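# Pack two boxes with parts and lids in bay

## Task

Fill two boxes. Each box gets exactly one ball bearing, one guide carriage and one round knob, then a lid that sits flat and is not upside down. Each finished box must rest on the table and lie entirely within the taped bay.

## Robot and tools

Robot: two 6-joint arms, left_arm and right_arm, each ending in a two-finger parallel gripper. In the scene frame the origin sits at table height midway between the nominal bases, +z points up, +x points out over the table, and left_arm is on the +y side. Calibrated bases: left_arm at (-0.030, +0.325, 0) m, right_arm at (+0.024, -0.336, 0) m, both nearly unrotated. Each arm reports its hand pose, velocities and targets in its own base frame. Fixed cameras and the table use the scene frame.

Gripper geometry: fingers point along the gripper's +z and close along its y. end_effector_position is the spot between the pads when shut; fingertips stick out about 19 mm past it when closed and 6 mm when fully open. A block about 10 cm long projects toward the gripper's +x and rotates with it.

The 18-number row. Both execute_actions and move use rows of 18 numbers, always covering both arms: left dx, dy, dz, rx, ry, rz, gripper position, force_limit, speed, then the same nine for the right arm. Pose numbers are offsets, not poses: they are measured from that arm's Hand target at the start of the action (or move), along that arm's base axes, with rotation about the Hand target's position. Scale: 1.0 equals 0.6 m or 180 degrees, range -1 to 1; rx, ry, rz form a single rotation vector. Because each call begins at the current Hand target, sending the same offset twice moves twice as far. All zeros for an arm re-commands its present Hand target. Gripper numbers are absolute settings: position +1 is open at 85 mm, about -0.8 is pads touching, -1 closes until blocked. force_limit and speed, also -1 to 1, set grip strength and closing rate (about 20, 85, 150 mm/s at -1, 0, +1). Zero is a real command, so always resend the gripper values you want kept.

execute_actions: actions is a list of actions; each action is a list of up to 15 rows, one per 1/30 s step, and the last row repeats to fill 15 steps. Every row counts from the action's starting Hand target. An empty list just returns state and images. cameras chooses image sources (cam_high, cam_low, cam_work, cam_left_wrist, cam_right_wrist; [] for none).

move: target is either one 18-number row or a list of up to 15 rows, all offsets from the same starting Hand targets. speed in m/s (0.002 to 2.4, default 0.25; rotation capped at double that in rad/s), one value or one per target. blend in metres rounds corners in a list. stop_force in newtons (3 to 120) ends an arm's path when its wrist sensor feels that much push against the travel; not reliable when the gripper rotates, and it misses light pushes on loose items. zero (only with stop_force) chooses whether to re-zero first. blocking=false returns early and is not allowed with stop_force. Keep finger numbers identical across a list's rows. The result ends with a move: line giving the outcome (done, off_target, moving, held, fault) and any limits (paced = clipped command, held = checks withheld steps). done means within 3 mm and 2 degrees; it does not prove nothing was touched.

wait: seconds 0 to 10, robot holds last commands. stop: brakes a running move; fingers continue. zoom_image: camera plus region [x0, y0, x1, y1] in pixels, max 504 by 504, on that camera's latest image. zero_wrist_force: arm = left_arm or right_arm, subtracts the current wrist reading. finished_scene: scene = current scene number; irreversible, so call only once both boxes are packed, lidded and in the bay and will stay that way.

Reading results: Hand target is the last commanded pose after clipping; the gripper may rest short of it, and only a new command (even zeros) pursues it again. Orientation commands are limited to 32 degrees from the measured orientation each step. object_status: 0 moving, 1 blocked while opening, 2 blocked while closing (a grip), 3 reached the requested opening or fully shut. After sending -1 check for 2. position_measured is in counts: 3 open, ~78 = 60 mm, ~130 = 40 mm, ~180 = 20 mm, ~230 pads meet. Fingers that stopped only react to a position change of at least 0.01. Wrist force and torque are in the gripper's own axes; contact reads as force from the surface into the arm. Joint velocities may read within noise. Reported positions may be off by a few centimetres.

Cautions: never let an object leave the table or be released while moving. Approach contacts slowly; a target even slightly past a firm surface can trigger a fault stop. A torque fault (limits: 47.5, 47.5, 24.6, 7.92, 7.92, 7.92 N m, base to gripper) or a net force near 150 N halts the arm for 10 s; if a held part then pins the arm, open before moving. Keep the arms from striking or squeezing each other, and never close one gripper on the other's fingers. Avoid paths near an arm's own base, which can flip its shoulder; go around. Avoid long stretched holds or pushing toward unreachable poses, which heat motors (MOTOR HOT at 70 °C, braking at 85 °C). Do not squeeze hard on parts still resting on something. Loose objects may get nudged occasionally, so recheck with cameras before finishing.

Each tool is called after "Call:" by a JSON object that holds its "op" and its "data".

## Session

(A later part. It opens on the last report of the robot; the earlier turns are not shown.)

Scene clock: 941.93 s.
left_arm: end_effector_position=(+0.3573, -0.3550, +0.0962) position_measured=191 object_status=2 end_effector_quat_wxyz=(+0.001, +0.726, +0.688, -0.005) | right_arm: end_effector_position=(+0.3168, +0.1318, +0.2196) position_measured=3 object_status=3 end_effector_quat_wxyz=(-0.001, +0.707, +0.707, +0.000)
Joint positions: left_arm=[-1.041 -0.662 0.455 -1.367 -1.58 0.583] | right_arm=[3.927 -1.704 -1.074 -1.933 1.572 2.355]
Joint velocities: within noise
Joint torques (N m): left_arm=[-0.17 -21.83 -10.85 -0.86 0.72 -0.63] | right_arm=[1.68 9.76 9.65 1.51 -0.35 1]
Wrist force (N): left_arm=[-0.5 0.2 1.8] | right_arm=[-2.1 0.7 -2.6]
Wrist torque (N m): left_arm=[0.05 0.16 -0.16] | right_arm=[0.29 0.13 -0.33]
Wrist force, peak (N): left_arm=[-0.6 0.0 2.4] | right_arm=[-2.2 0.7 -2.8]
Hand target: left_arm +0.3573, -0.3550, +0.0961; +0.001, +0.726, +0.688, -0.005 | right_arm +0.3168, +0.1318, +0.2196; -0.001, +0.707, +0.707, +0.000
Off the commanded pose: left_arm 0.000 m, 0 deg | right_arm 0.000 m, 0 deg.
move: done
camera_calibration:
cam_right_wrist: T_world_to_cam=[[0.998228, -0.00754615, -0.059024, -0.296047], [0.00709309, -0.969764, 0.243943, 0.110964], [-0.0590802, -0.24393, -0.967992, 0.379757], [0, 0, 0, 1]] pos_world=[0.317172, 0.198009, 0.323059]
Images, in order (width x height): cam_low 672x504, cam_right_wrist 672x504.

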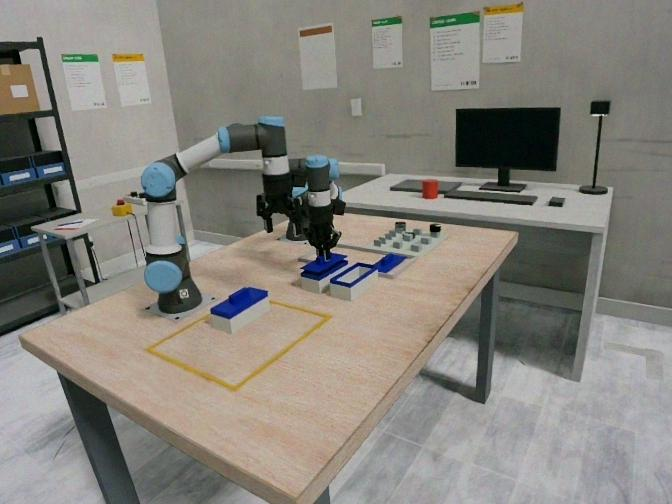

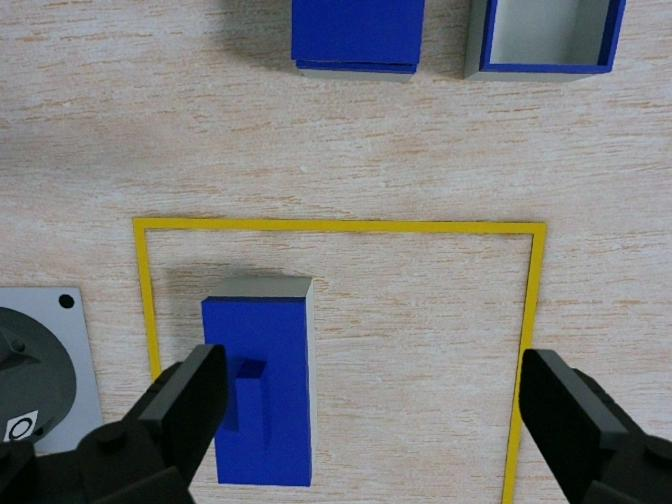

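Call:
{"op": "move", "data": {"target": [0.0006,-0.0006,-0.05,0,0,0,-1,-0.6,-1,0,0,0,0,0,0,1,0,0], "speed": 0.015, "stop_force": 4, "cameras": ["cam_right_wrist","cam_low"]}}

Call:
{"op": "zoom_image", "data": {"camera": "cam_low", "region": [270, 210, 370, 300]}}

Call:
{"op": "zoom_image", "data": {"camera": "cam_right_wrist", "region": [230, 0, 450, 150]}}

Scene clock: 950.27 s.
left_arm: end_effector_position=(+0.3575, -0.3552, +0.0838) position_measured=191 object_status=2 end_effector_quat_wxyz=(+0.001, +0.726, +0.688, -0.005) | right_arm: end_effector_position=(+0.3168, +0.1318, +0.2196) position_measured=3 object_status=3 end_effector_quat_wxyz=(-0.001, +0.707, +0.707, +0.000)
Joint positions: left_arm=[-1.041 -0.677 0.544 -1.44 -1.58 0.583] | right_arm=[3.927 -1.704 -1.074 -1.933 1.572 2.355]
Joint velocities: within noise
Joint torques (N m): left_arm=[0.29 -20.86 -7.98 -2.82 -0.53 0.33] | right_arm=[1.07 9.46 9.98 1.17 -0.15 0.81]
Wrist force (N): left_arm=[-0.2 -0.6 0.0] | right_arm=[-2.0 0.7 -2.7]
Wrist torque (N m): left_arm=[-0.03 0.10 -0.15] | right_arm=[0.29 0.12 -0.33]
Wrist force, peak (N): left_arm=[0.8 -1.8 -9.0] | right_arm=[-2.2 0.6 -2.8]
Hand target: left_arm +0.3575, -0.3552, +0.0838; +0.001, +0.726, +0.688, -0.005 (not the last commanded pose) | right_arm +0.3168, +0.1318, +0.2196; -0.001, +0.707, +0.707, +0.000
Off the commanded pose: left_arm 0.018 m, 0 deg | right_arm 0.000 m, 0 deg.
move: contact (left_arm)
camera_calibration:
cam_right_wrist: T_world_to_cam=[[0.998228, -0.00754615, -0.059024, -0.296047], [0.00709309, -0.969764, 0.243943, 0.110964], [-0.0590802, -0.24393, -0.967992, 0.379757], [0, 0, 0, 1]] pos_world=[0.317172, 0.198009, 0.323059]
Images, in order (width x height): cam_low 672x504, cam_right_wrist 672x504.

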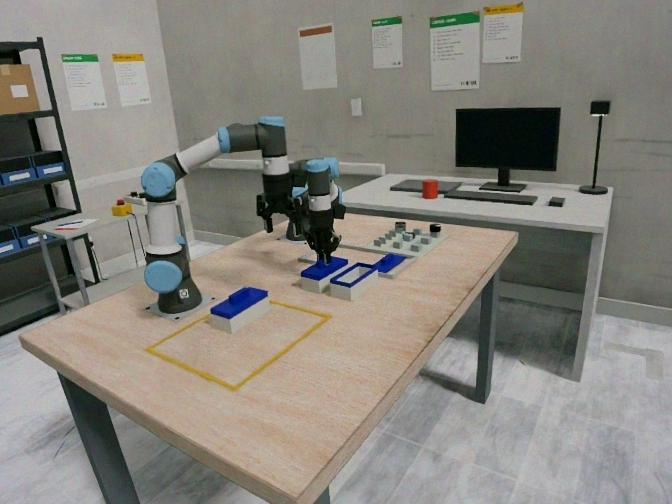

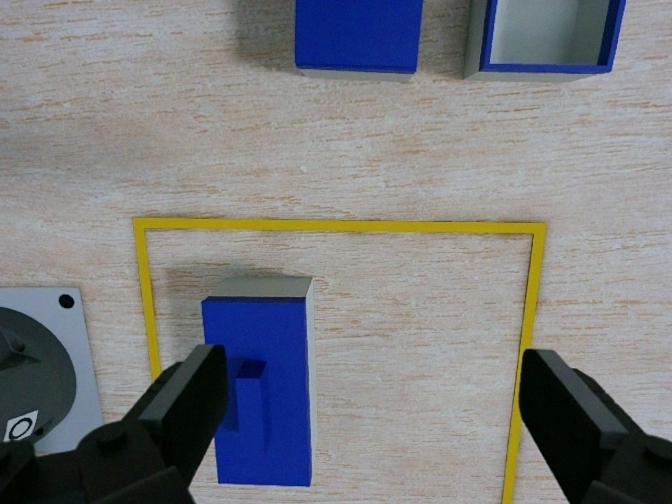

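Scaled by 5.040.

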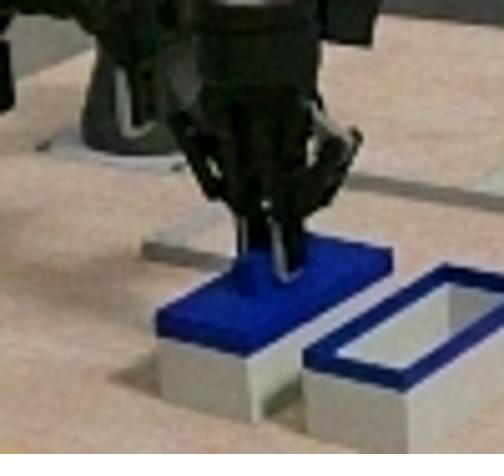

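Scaled by 2.291.

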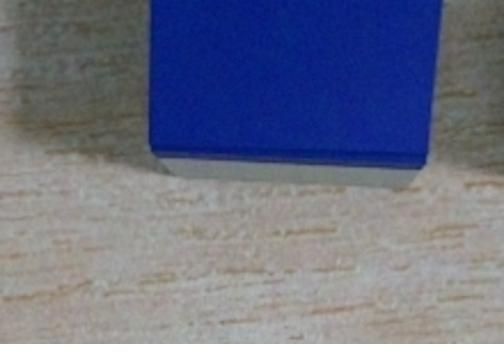

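Call:
{"op": "move", "data": {"target": [[0,0,0,0,0,0,0.0,-0.6,-0.5,0,0,0,0,0,0,1,0,0],[0,0,0.08,0,0,0,0.0,-0.6,-0.5,0,0,0,0,0,0,1,0,0],[-0.1,0.45,0.1,0,0,0,0.0,-0.6,-0.5,0,0.02,-0.05,0,0,0,1,0,0],[-0.15,0.55,0.1,0,0,0,0.0,-0.6,-0.5,-0.0068,0.304,-0.12,0,0,-0.011,1,0,0]], "speed": [0.05,0.1,0.35,0.25], "blend": [0,0,0.05,0]}}

Scene clock: 962.63 s.
left_arm: end_effector_position=(+0.2675, -0.0252, +0.1438) position_measured=129 object_status=3 end_effector_quat_wxyz=(+0.001, +0.726, +0.688, -0.005) | right_arm: end_effector_position=(+0.3128, +0.3142, +0.1476) position_measured=3 object_status=3 end_effector_quat_wxyz=(-0.001, +0.719, +0.695, +0.000)
Joint positions: left_arm=[-0.593 -1.83 1.801 -1.541 -1.58 1.03] | right_arm=[4.229 -2.125 -0.837 -1.749 1.572 2.692]
Joint velocities: within noise
Joint torques (N m): left_arm=[0.75 -8.65 -8.59 -2.72 -0.3 0.49] | right_arm=[2.27 15.09 11.12 2.4 -0.07 1.13]
Wrist force (N): left_arm=[-0.5 -0.2 1.2] | right_arm=[-2.2 0.6 -2.5]
Wrist torque (N m): left_arm=[-0.01 0.16 -0.17] | right_arm=[0.27 0.14 -0.33]
Wrist force, peak (N): left_arm=[-3.2 0.0 1.4] | right_arm=[-3.3 0.8 -2.9]
Hand target: left_arm +0.2675, -0.0252, +0.1438; +0.001, +0.726, +0.688, -0.005 | right_arm +0.3128, +0.3142, +0.1476; -0.001, +0.719, +0.695, +0.000
Off the commanded pose: left_arm 0.000 m, 0 deg | right_arm 0.000 m, 0 deg.
move: done
camera_calibration:
cam_left_wrist: T_world_to_cam=[[0.999182, -0.0118861, 0.0386569, -0.279377], [-0.0249017, -0.933975, 0.356469, -0.0511361], [0.0318675, -0.35714, -0.933507, 0.24606], [0, 0, 0, 1]] pos_world=[0.270034, 0.0367973, 0.258727]
cam_right_wrist: T_world_to_cam=[[0.997372, -0.0419536, -0.05906, -0.283703], [-0.0263433, -0.969468, 0.243797, 0.315809], [-0.067485, -0.241601, -0.968026, 0.356196], [0, 0, 0, 1]] pos_world=[0.315315, 0.380322, 0.251058]

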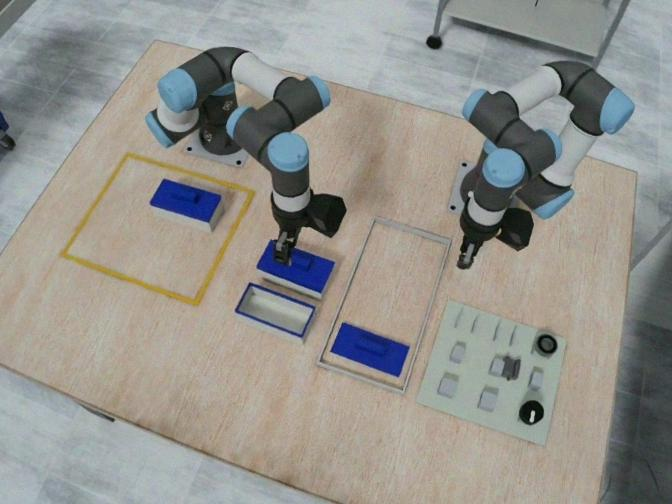

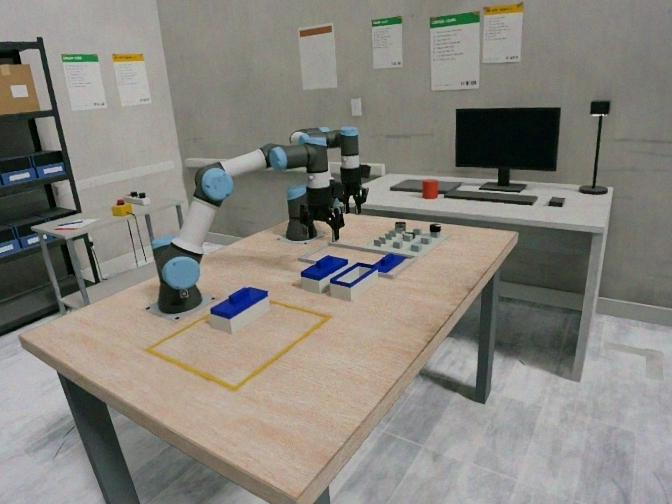

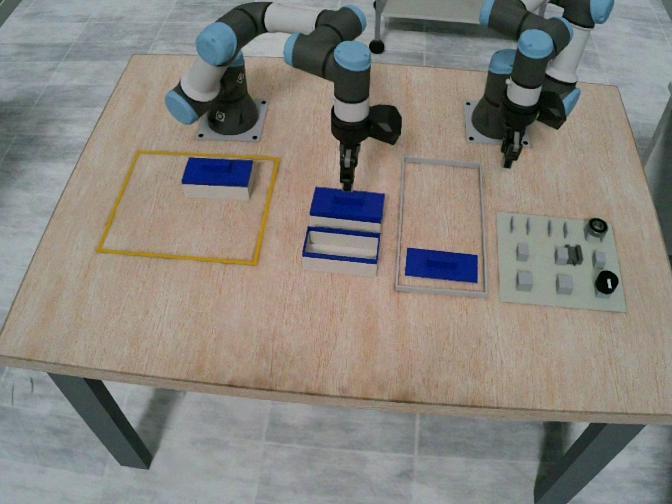

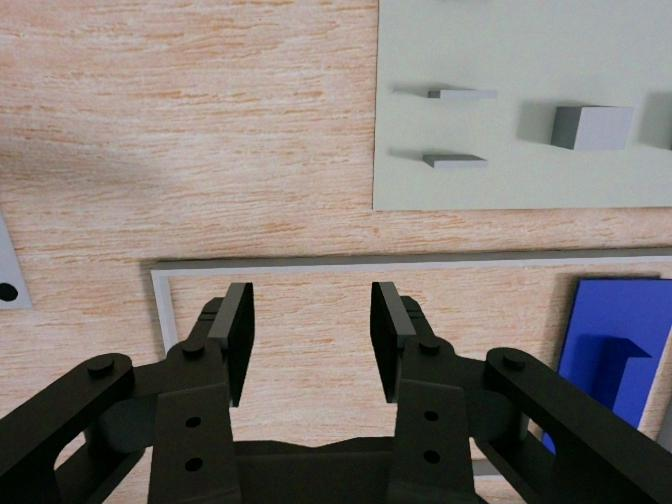

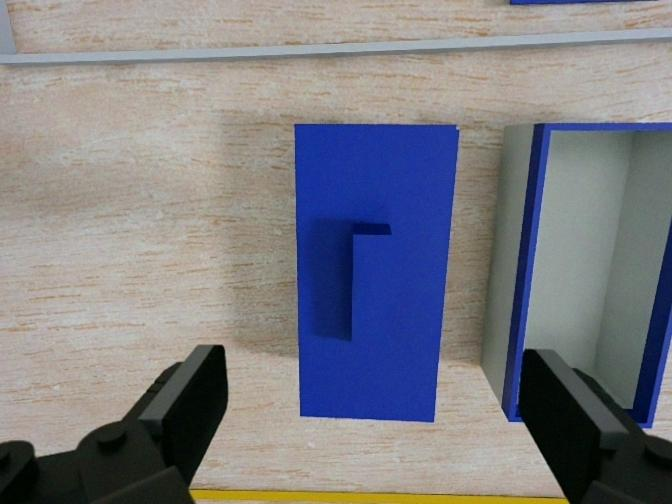

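Call:
{"op": "move", "data": {"target": [0,0,0,0,0,0,0.0,-0.6,-0.5,0,0,-0.1927,0,0,0,1,0,0], "speed": 0.08, "stop_force": 6, "cameras": ["cam_right_wrist"]}}

Scene clock: 969.57 s.
left_arm: end_effector_position=(+0.2675, -0.0252, +0.1438) position_measured=129 object_status=3 end_effector_quat_wxyz=(+0.001, +0.726, +0.688, -0.005) | right_arm: end_effector_position=(+0.3128, +0.3142, +0.0320) position_measured=3 object_status=3 end_effector_quat_wxyz=(-0.001, +0.719, +0.695, +0.000)
Joint positions: left_arm=[-0.593 -1.83 1.801 -1.541 -1.58 1.03] | right_arm=[4.229 -2.169 -1.316 -1.226 1.572 2.692]
Joint velocities: within noise
Joint torques (N m): left_arm=[0.93 -9.19 -9.34 -2.45 -0.74 0.56] | right_arm=[2 16.86 8.15 2.88 -0.51 1.1]
Wrist force (N): left_arm=[-0.5 -0.2 1.2] | right_arm=[-2.1 0.6 -2.5]
Wrist torque (N m): left_arm=[-0.01 0.16 -0.16] | right_arm=[0.27 0.13 -0.33]
Wrist force, peak (N): left_arm=[-0.6 -0.1 1.4] | right_arm=[-2.0 0.7 -3.8]
Hand target: left_arm +0.2675, -0.0252, +0.1438; +0.001, +0.726, +0.688, -0.005 | right_arm +0.3128, +0.3142, +0.0320; -0.001, +0.719, +0.695, +0.000
Off the commanded pose: left_arm 0.000 m, 0 deg | right_arm 0.000 m, 0 deg.
move: done
camera_calibration:
cam_right_wrist: T_world_to_cam=[[0.99737, -0.0420607, -0.0590333, -0.290493], [-0.026445, -0.969434, 0.243922, 0.343994], [-0.0674885, -0.24172, -0.967996, 0.244335], [0, 0, 0, 1]] pos_world=[0.315315, 0.380321, 0.135459]
Images, in order (width x height): cam_right_wrist 672x504.

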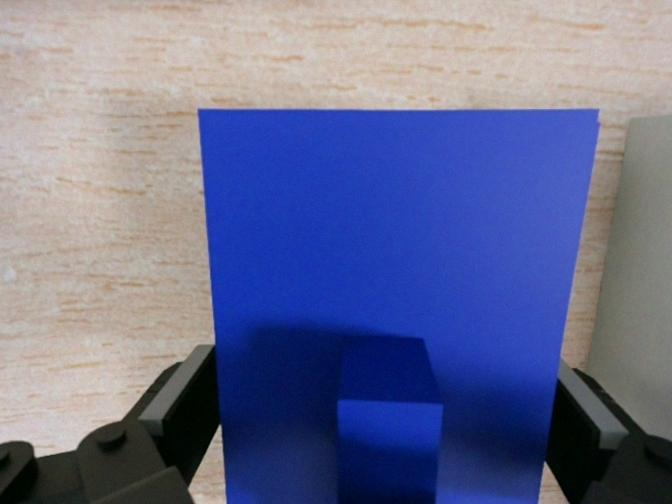

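Call:
{"op": "move", "data": {"target": [[0,0,0,0,0,0,0.0,-0.6,-0.5,0,0,0,0,0,0,-1,-0.4,-1],[0,0,0,0,0,0,0.0,-0.6,-0.5,0,0,0.09,0,0,0,-1,-0.4,-1],[0,0,0,0,0,0,0.0,-0.6,-0.5,0.074,-0.45,0.1,0,0,0.011,-1,-0.4,-1],[0,0,0,0,0,0,0.0,-0.6,-0.5,0.074,-0.49,0.04,0,0,0.011,-1,-0.4,-1]], "speed": [0.07,0.08,0.2,0.1], "blend": [0,0.02,0.03,0]}}

Scene clock: 976.40 s.
left_arm: end_effector_position=(+0.2675, -0.0252, +0.1438) position_measured=129 object_status=3 end_effector_quat_wxyz=(+0.001, +0.726, +0.688, -0.005) | right_arm: end_effector_position=(+0.3572, +0.0203, +0.0560) position_measured=50 object_status=2 end_effector_quat_wxyz=(-0.001, +0.707, +0.707, +0.000)
Joint positions: left_arm=[-0.593 -1.83 1.801 -1.541 -1.58 1.03] | right_arm=[3.572 -1.785 -1.763 -1.164 1.572 2.001]
Joint velocities: within noise
Joint torques (N m): left_arm=[0.67 -9.41 -10.51 -2.32 -0.75 0.6] | right_arm=[-1.53 13.71 8.73 3.14 0.39 0.37]
Wrist force (N): left_arm=[-0.5 -0.1 1.2] | right_arm=[-2.0 0.8 1.3]
Wrist torque (N m): left_arm=[0.01 0.16 -0.17] | right_arm=[0.30 0.10 -0.33]
Wrist force, peak (N): left_arm=[-0.6 -0.2 1.3] | right_arm=[-4.5 -0.3 -10.3]
Hand target: left_arm +0.2675, -0.0252, +0.1438; +0.001, +0.726, +0.688, -0.005 | right_arm +0.3572, +0.0202, +0.0560; -0.001, +0.707, +0.707, +0.000
Off the commanded pose: left_arm 0.000 m, 0 deg | right_arm 0.000 m, 0 deg.
move: done; blend cut to 0.0216 m at target 3
camera_calibration:
cam_left_wrist: T_world_to_cam=[[0.999182, -0.0120135, 0.0386027, -0.279358], [-0.0250025, -0.93396, 0.356501, -0.0511175], [0.0317706, -0.357175, -0.933497, 0.246085], [0, 0, 0, 1]] pos_world=[0.270033, 0.0367975, 0.258727]
cam_right_wrist: T_world_to_cam=[[0.998222, -0.00757768, -0.0591187, -0.346754], [0.00708563, -0.969764, 0.243943, 0.0423647], [-0.0591797, -0.243928, -0.967986, 0.196586], [0, 0, 0, 1]] pos_world=[0.357471, 0.086409, 0.159459]

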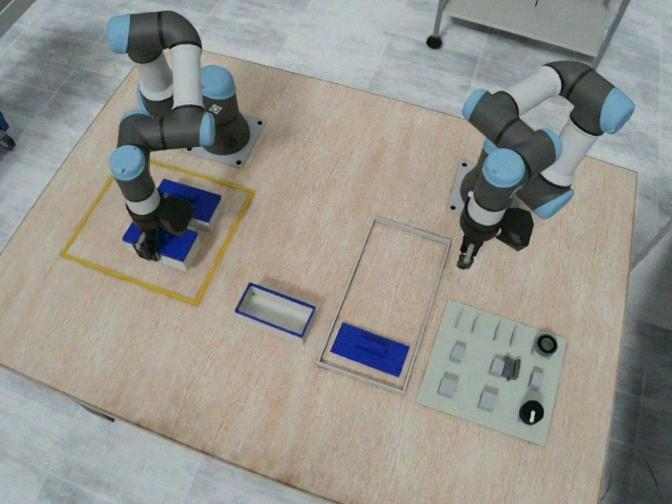

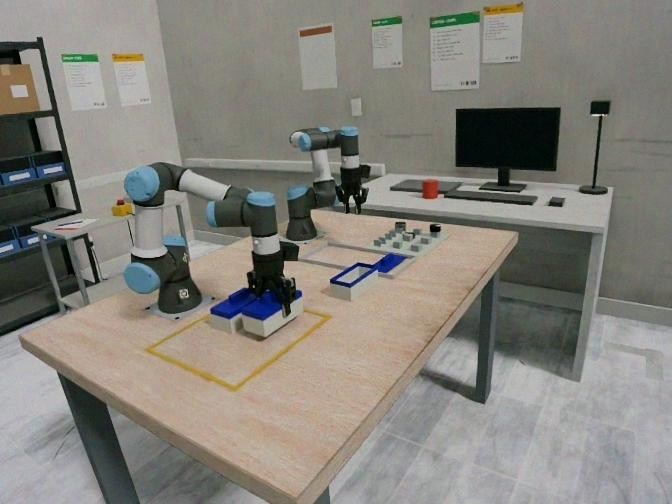

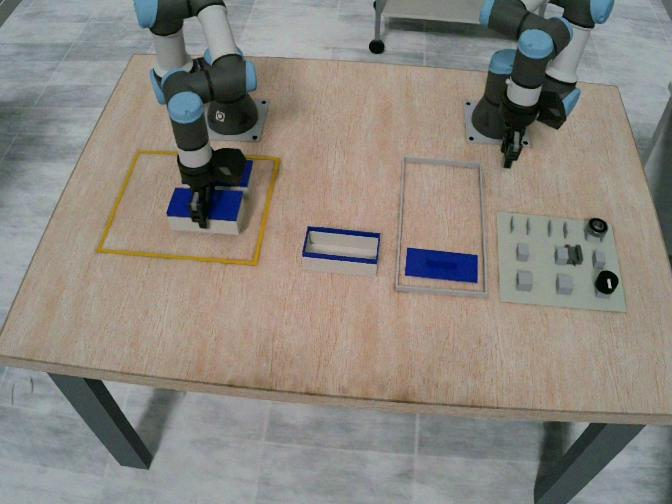

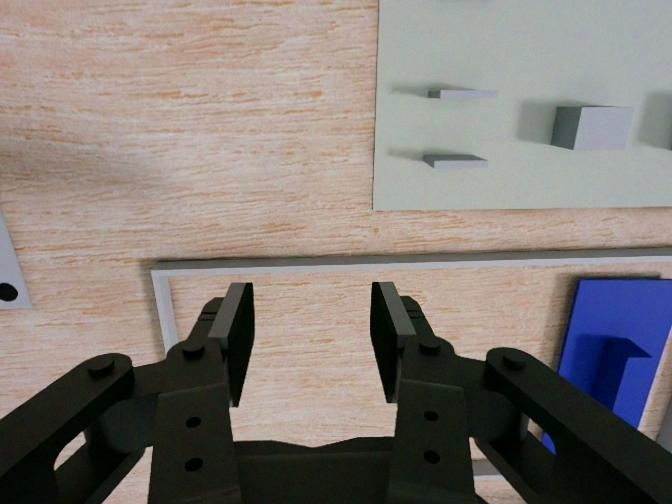

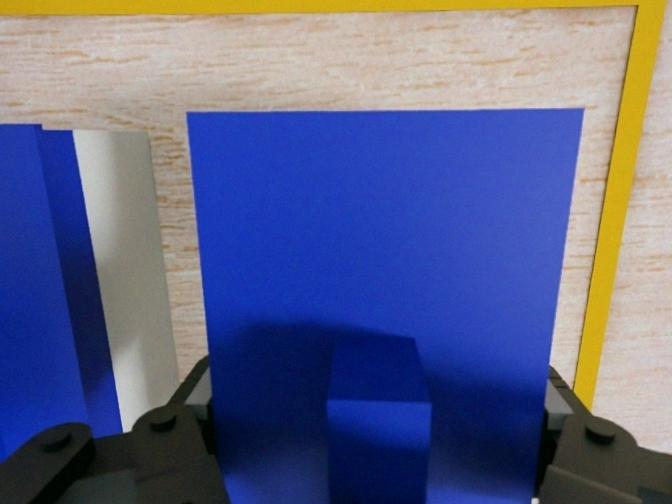

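Call:
{"op": "move", "data": {"target": [0,0,0,0,0,0,0.0,-0.6,-0.5,0,0,-0.047,0,0,0,-1,-0.4,-1], "speed": 0.025, "stop_force": 4, "cameras": ["cam_low"]}}

Call:
{"op": "move", "data": {"target": [[0,0,0,0,0,0,0.0,-0.6,-0.5,0,0,0.001,0,0,0,1,0,-0.5],[0,0,0,0,0,0,0.0,-0.6,-0.5,0,0,0.2,0,0,0,1,0,-0.5],[0,0,0,0,0,0,0.0,-0.6,-0.5,-0.1,0,0.3,0,0,0,1,0,-0.5]], "speed": [0.05,0.1,0.2]}}

Call:
{"op": "zoom_image", "data": {"camera": "cam_work", "region": [90, 130, 300, 290]}}

Call:
{"op": "zoom_image", "data": {"camera": "cam_low", "region": [140, 240, 340, 400]}}

Scene clock: 983.83 s.
left_arm: end_effector_position=(+0.2675, -0.0252, +0.1438) position_measured=129 object_status=3 end_effector_quat_wxyz=(+0.001, +0.726, +0.688, -0.005) | right_arm: end_effector_position=(+0.3572, +0.0202, +0.0319) position_measured=50 object_status=2 end_effector_quat_wxyz=(-0.001, +0.707, +0.707, +0.000)
Joint positions: left_arm=[-0.593 -1.83 1.801 -1.541 -1.58 1.03] | right_arm=[3.572 -1.83 -1.831 -1.051 1.572 2.001]
Joint velocities: within noise
Joint torques (N m): left_arm=[0.57 -8.82 -10.41 -2.18 -0.71 0.59] | right_arm=[0.84 15.04 8.65 3.13 -0.19 -0.74]
Wrist force (N): left_arm=[-0.5 -0.2 1.3] | right_arm=[-2.1 0.6 0.9]
Wrist torque (N m): left_arm=[-0.01 0.17 -0.17] | right_arm=[0.26 0.12 -0.33]
Wrist force, peak (N): left_arm=[-0.7 -0.2 1.4] | right_arm=[-3.8 -3.5 -26.6]
Hand target: left_arm +0.2675, -0.0252, +0.1438; +0.001, +0.726, +0.688, -0.005 | right_arm +0.3572, +0.0202, +0.0319; -0.001, +0.707, +0.707, +0.000 (not the last commanded pose)
Off the commanded pose: left_arm 0.000 m, 0 deg | right_arm 0.004 m, 0 deg.
move: contact (right_arm)
Images, in order (width x height): cam_low 672x504.

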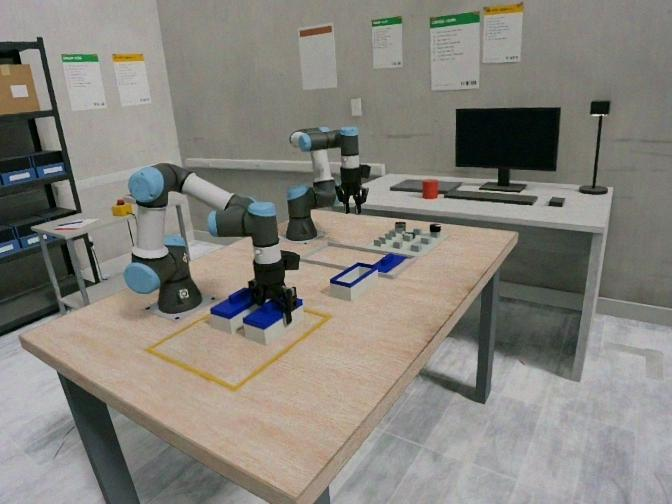

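Scene clock: 986.70 s.
left_arm: end_effector_position=(+0.2675, -0.0252, +0.1438) position_measured=129 object_status=3 end_effector_quat_wxyz=(+0.001, +0.726, +0.688, -0.005) | right_arm: end_effector_position=(+0.2972, +0.0202, +0.2119) position_measured=3 object_status=3 end_effector_quat_wxyz=(-0.001, +0.707, +0.707, +0.000) end_effector_velocity=(-0.001, -0.001, +0.000) end_effector_angular_velocity=(-0.002, +0.002, +0.000)
Joint positions: left_arm=[-0.593 -1.83 1.801 -1.541 -1.58 1.03] | right_arm=[3.664 -1.488 -1.335 -1.889 1.572 2.092]
Joint velocities: left_arm=[within noise] | right_arm=[0 0.002 0.001 -0.005 -0.001 0]
Joint torques (N m): left_arm=[0.68 -9.17 -10.51 -2.09 -0.74 0.54] | right_arm=[1.55 10.98 10.52 1.02 0 0.06]
Wrist force (N): left_arm=[-0.6 -0.1 1.2] | right_arm=[-2.2 0.5 -2.8]
Wrist torque (N m): left_arm=[-0.01 0.17 -0.17] | right_arm=[0.26 0.14 -0.33]
Wrist force, peak (N): left_arm=[-0.5 -0.3 1.3] | right_arm=[-2.3 -1.0 -4.3]
Hand target: left_arm +0.2675, -0.0252, +0.1438; +0.001, +0.726, +0.688, -0.005 | right_arm +0.2972, +0.0202, +0.2119; -0.001, +0.707, +0.707, +0.000
Off the commanded pose: left_arm 0.000 m, 0 deg | right_arm 0.000 m, 0 deg.
move: done
camera_calibration:
cam_left_wrist: T_world_to_cam=[[0.999182, -0.0120135, 0.0386027, -0.279358], [-0.0250025, -0.93396, 0.356501, -0.0511175], [0.0317706, -0.357175, -0.933497, 0.246085], [0, 0, 0, 1]] pos_world=[0.270033, 0.0367975, 0.258727]
cam_right_wrist: T_world_to_cam=[[0.998221, -0.00748083, -0.0591438, -0.277644], [0.00719119, -0.969741, 0.24403, 0.00469797], [-0.0591797, -0.244022, -0.967962, 0.343945], [0, 0, 0, 1]] pos_world=[0.297471, 0.0864088, 0.315359]

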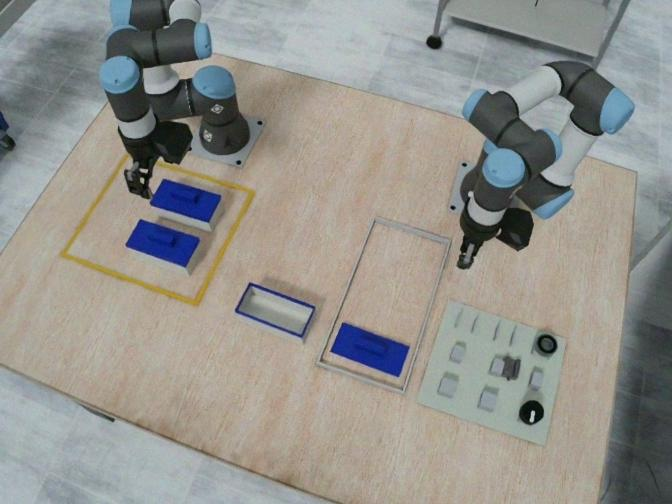

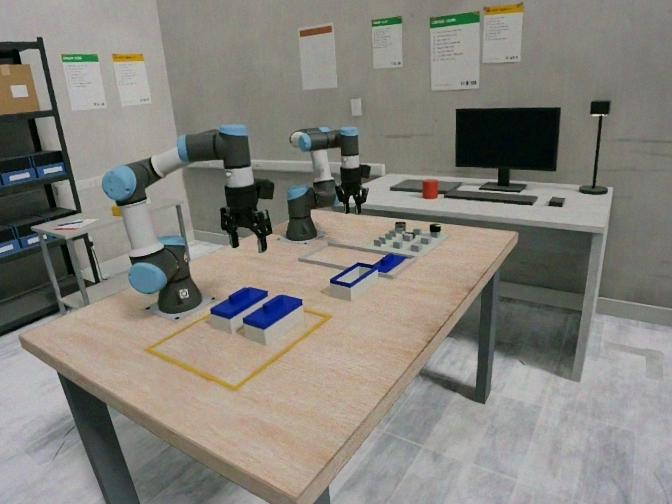

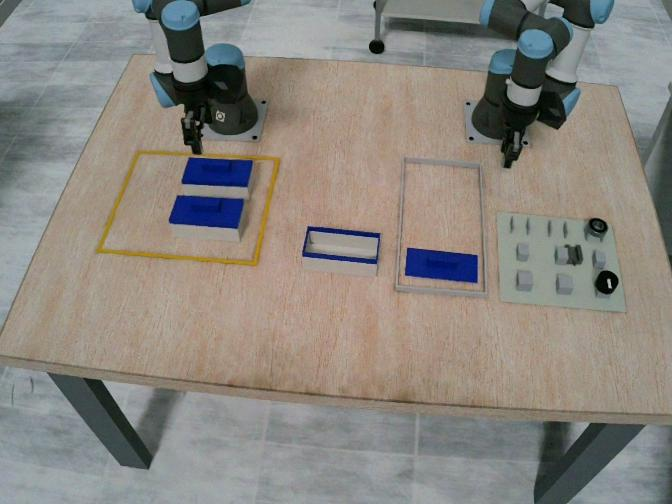

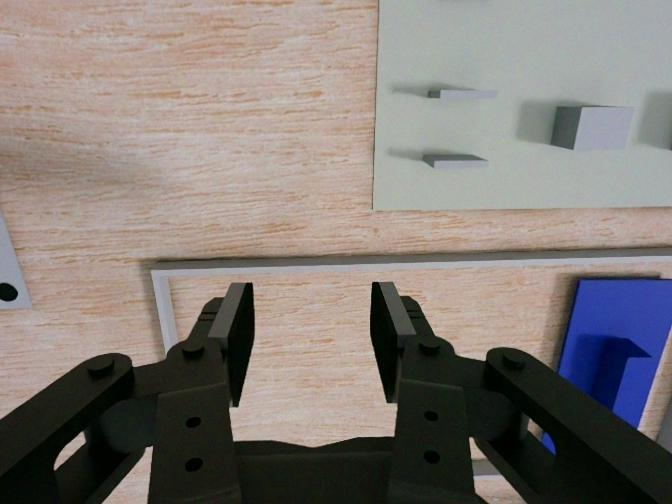

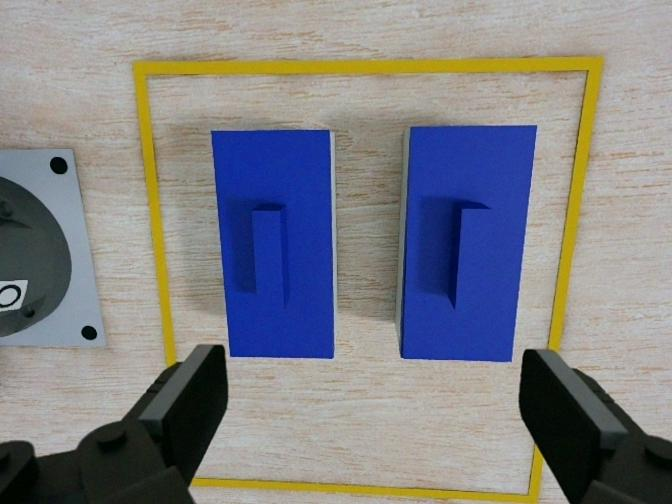

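Scaled by 2.400.

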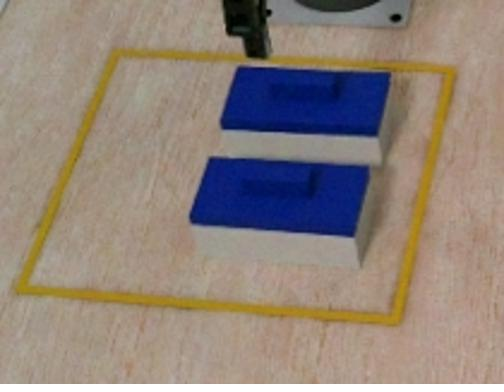

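Scaled by 2.520.

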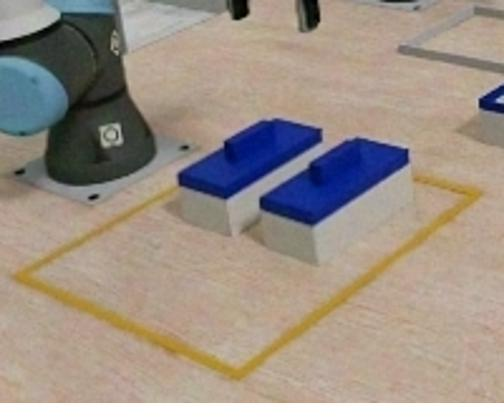

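Both are inside the bay with lids on.

Call:
{"op": "finished_scene", "data": {"scene": 1}}

The scene is finished: the task was done.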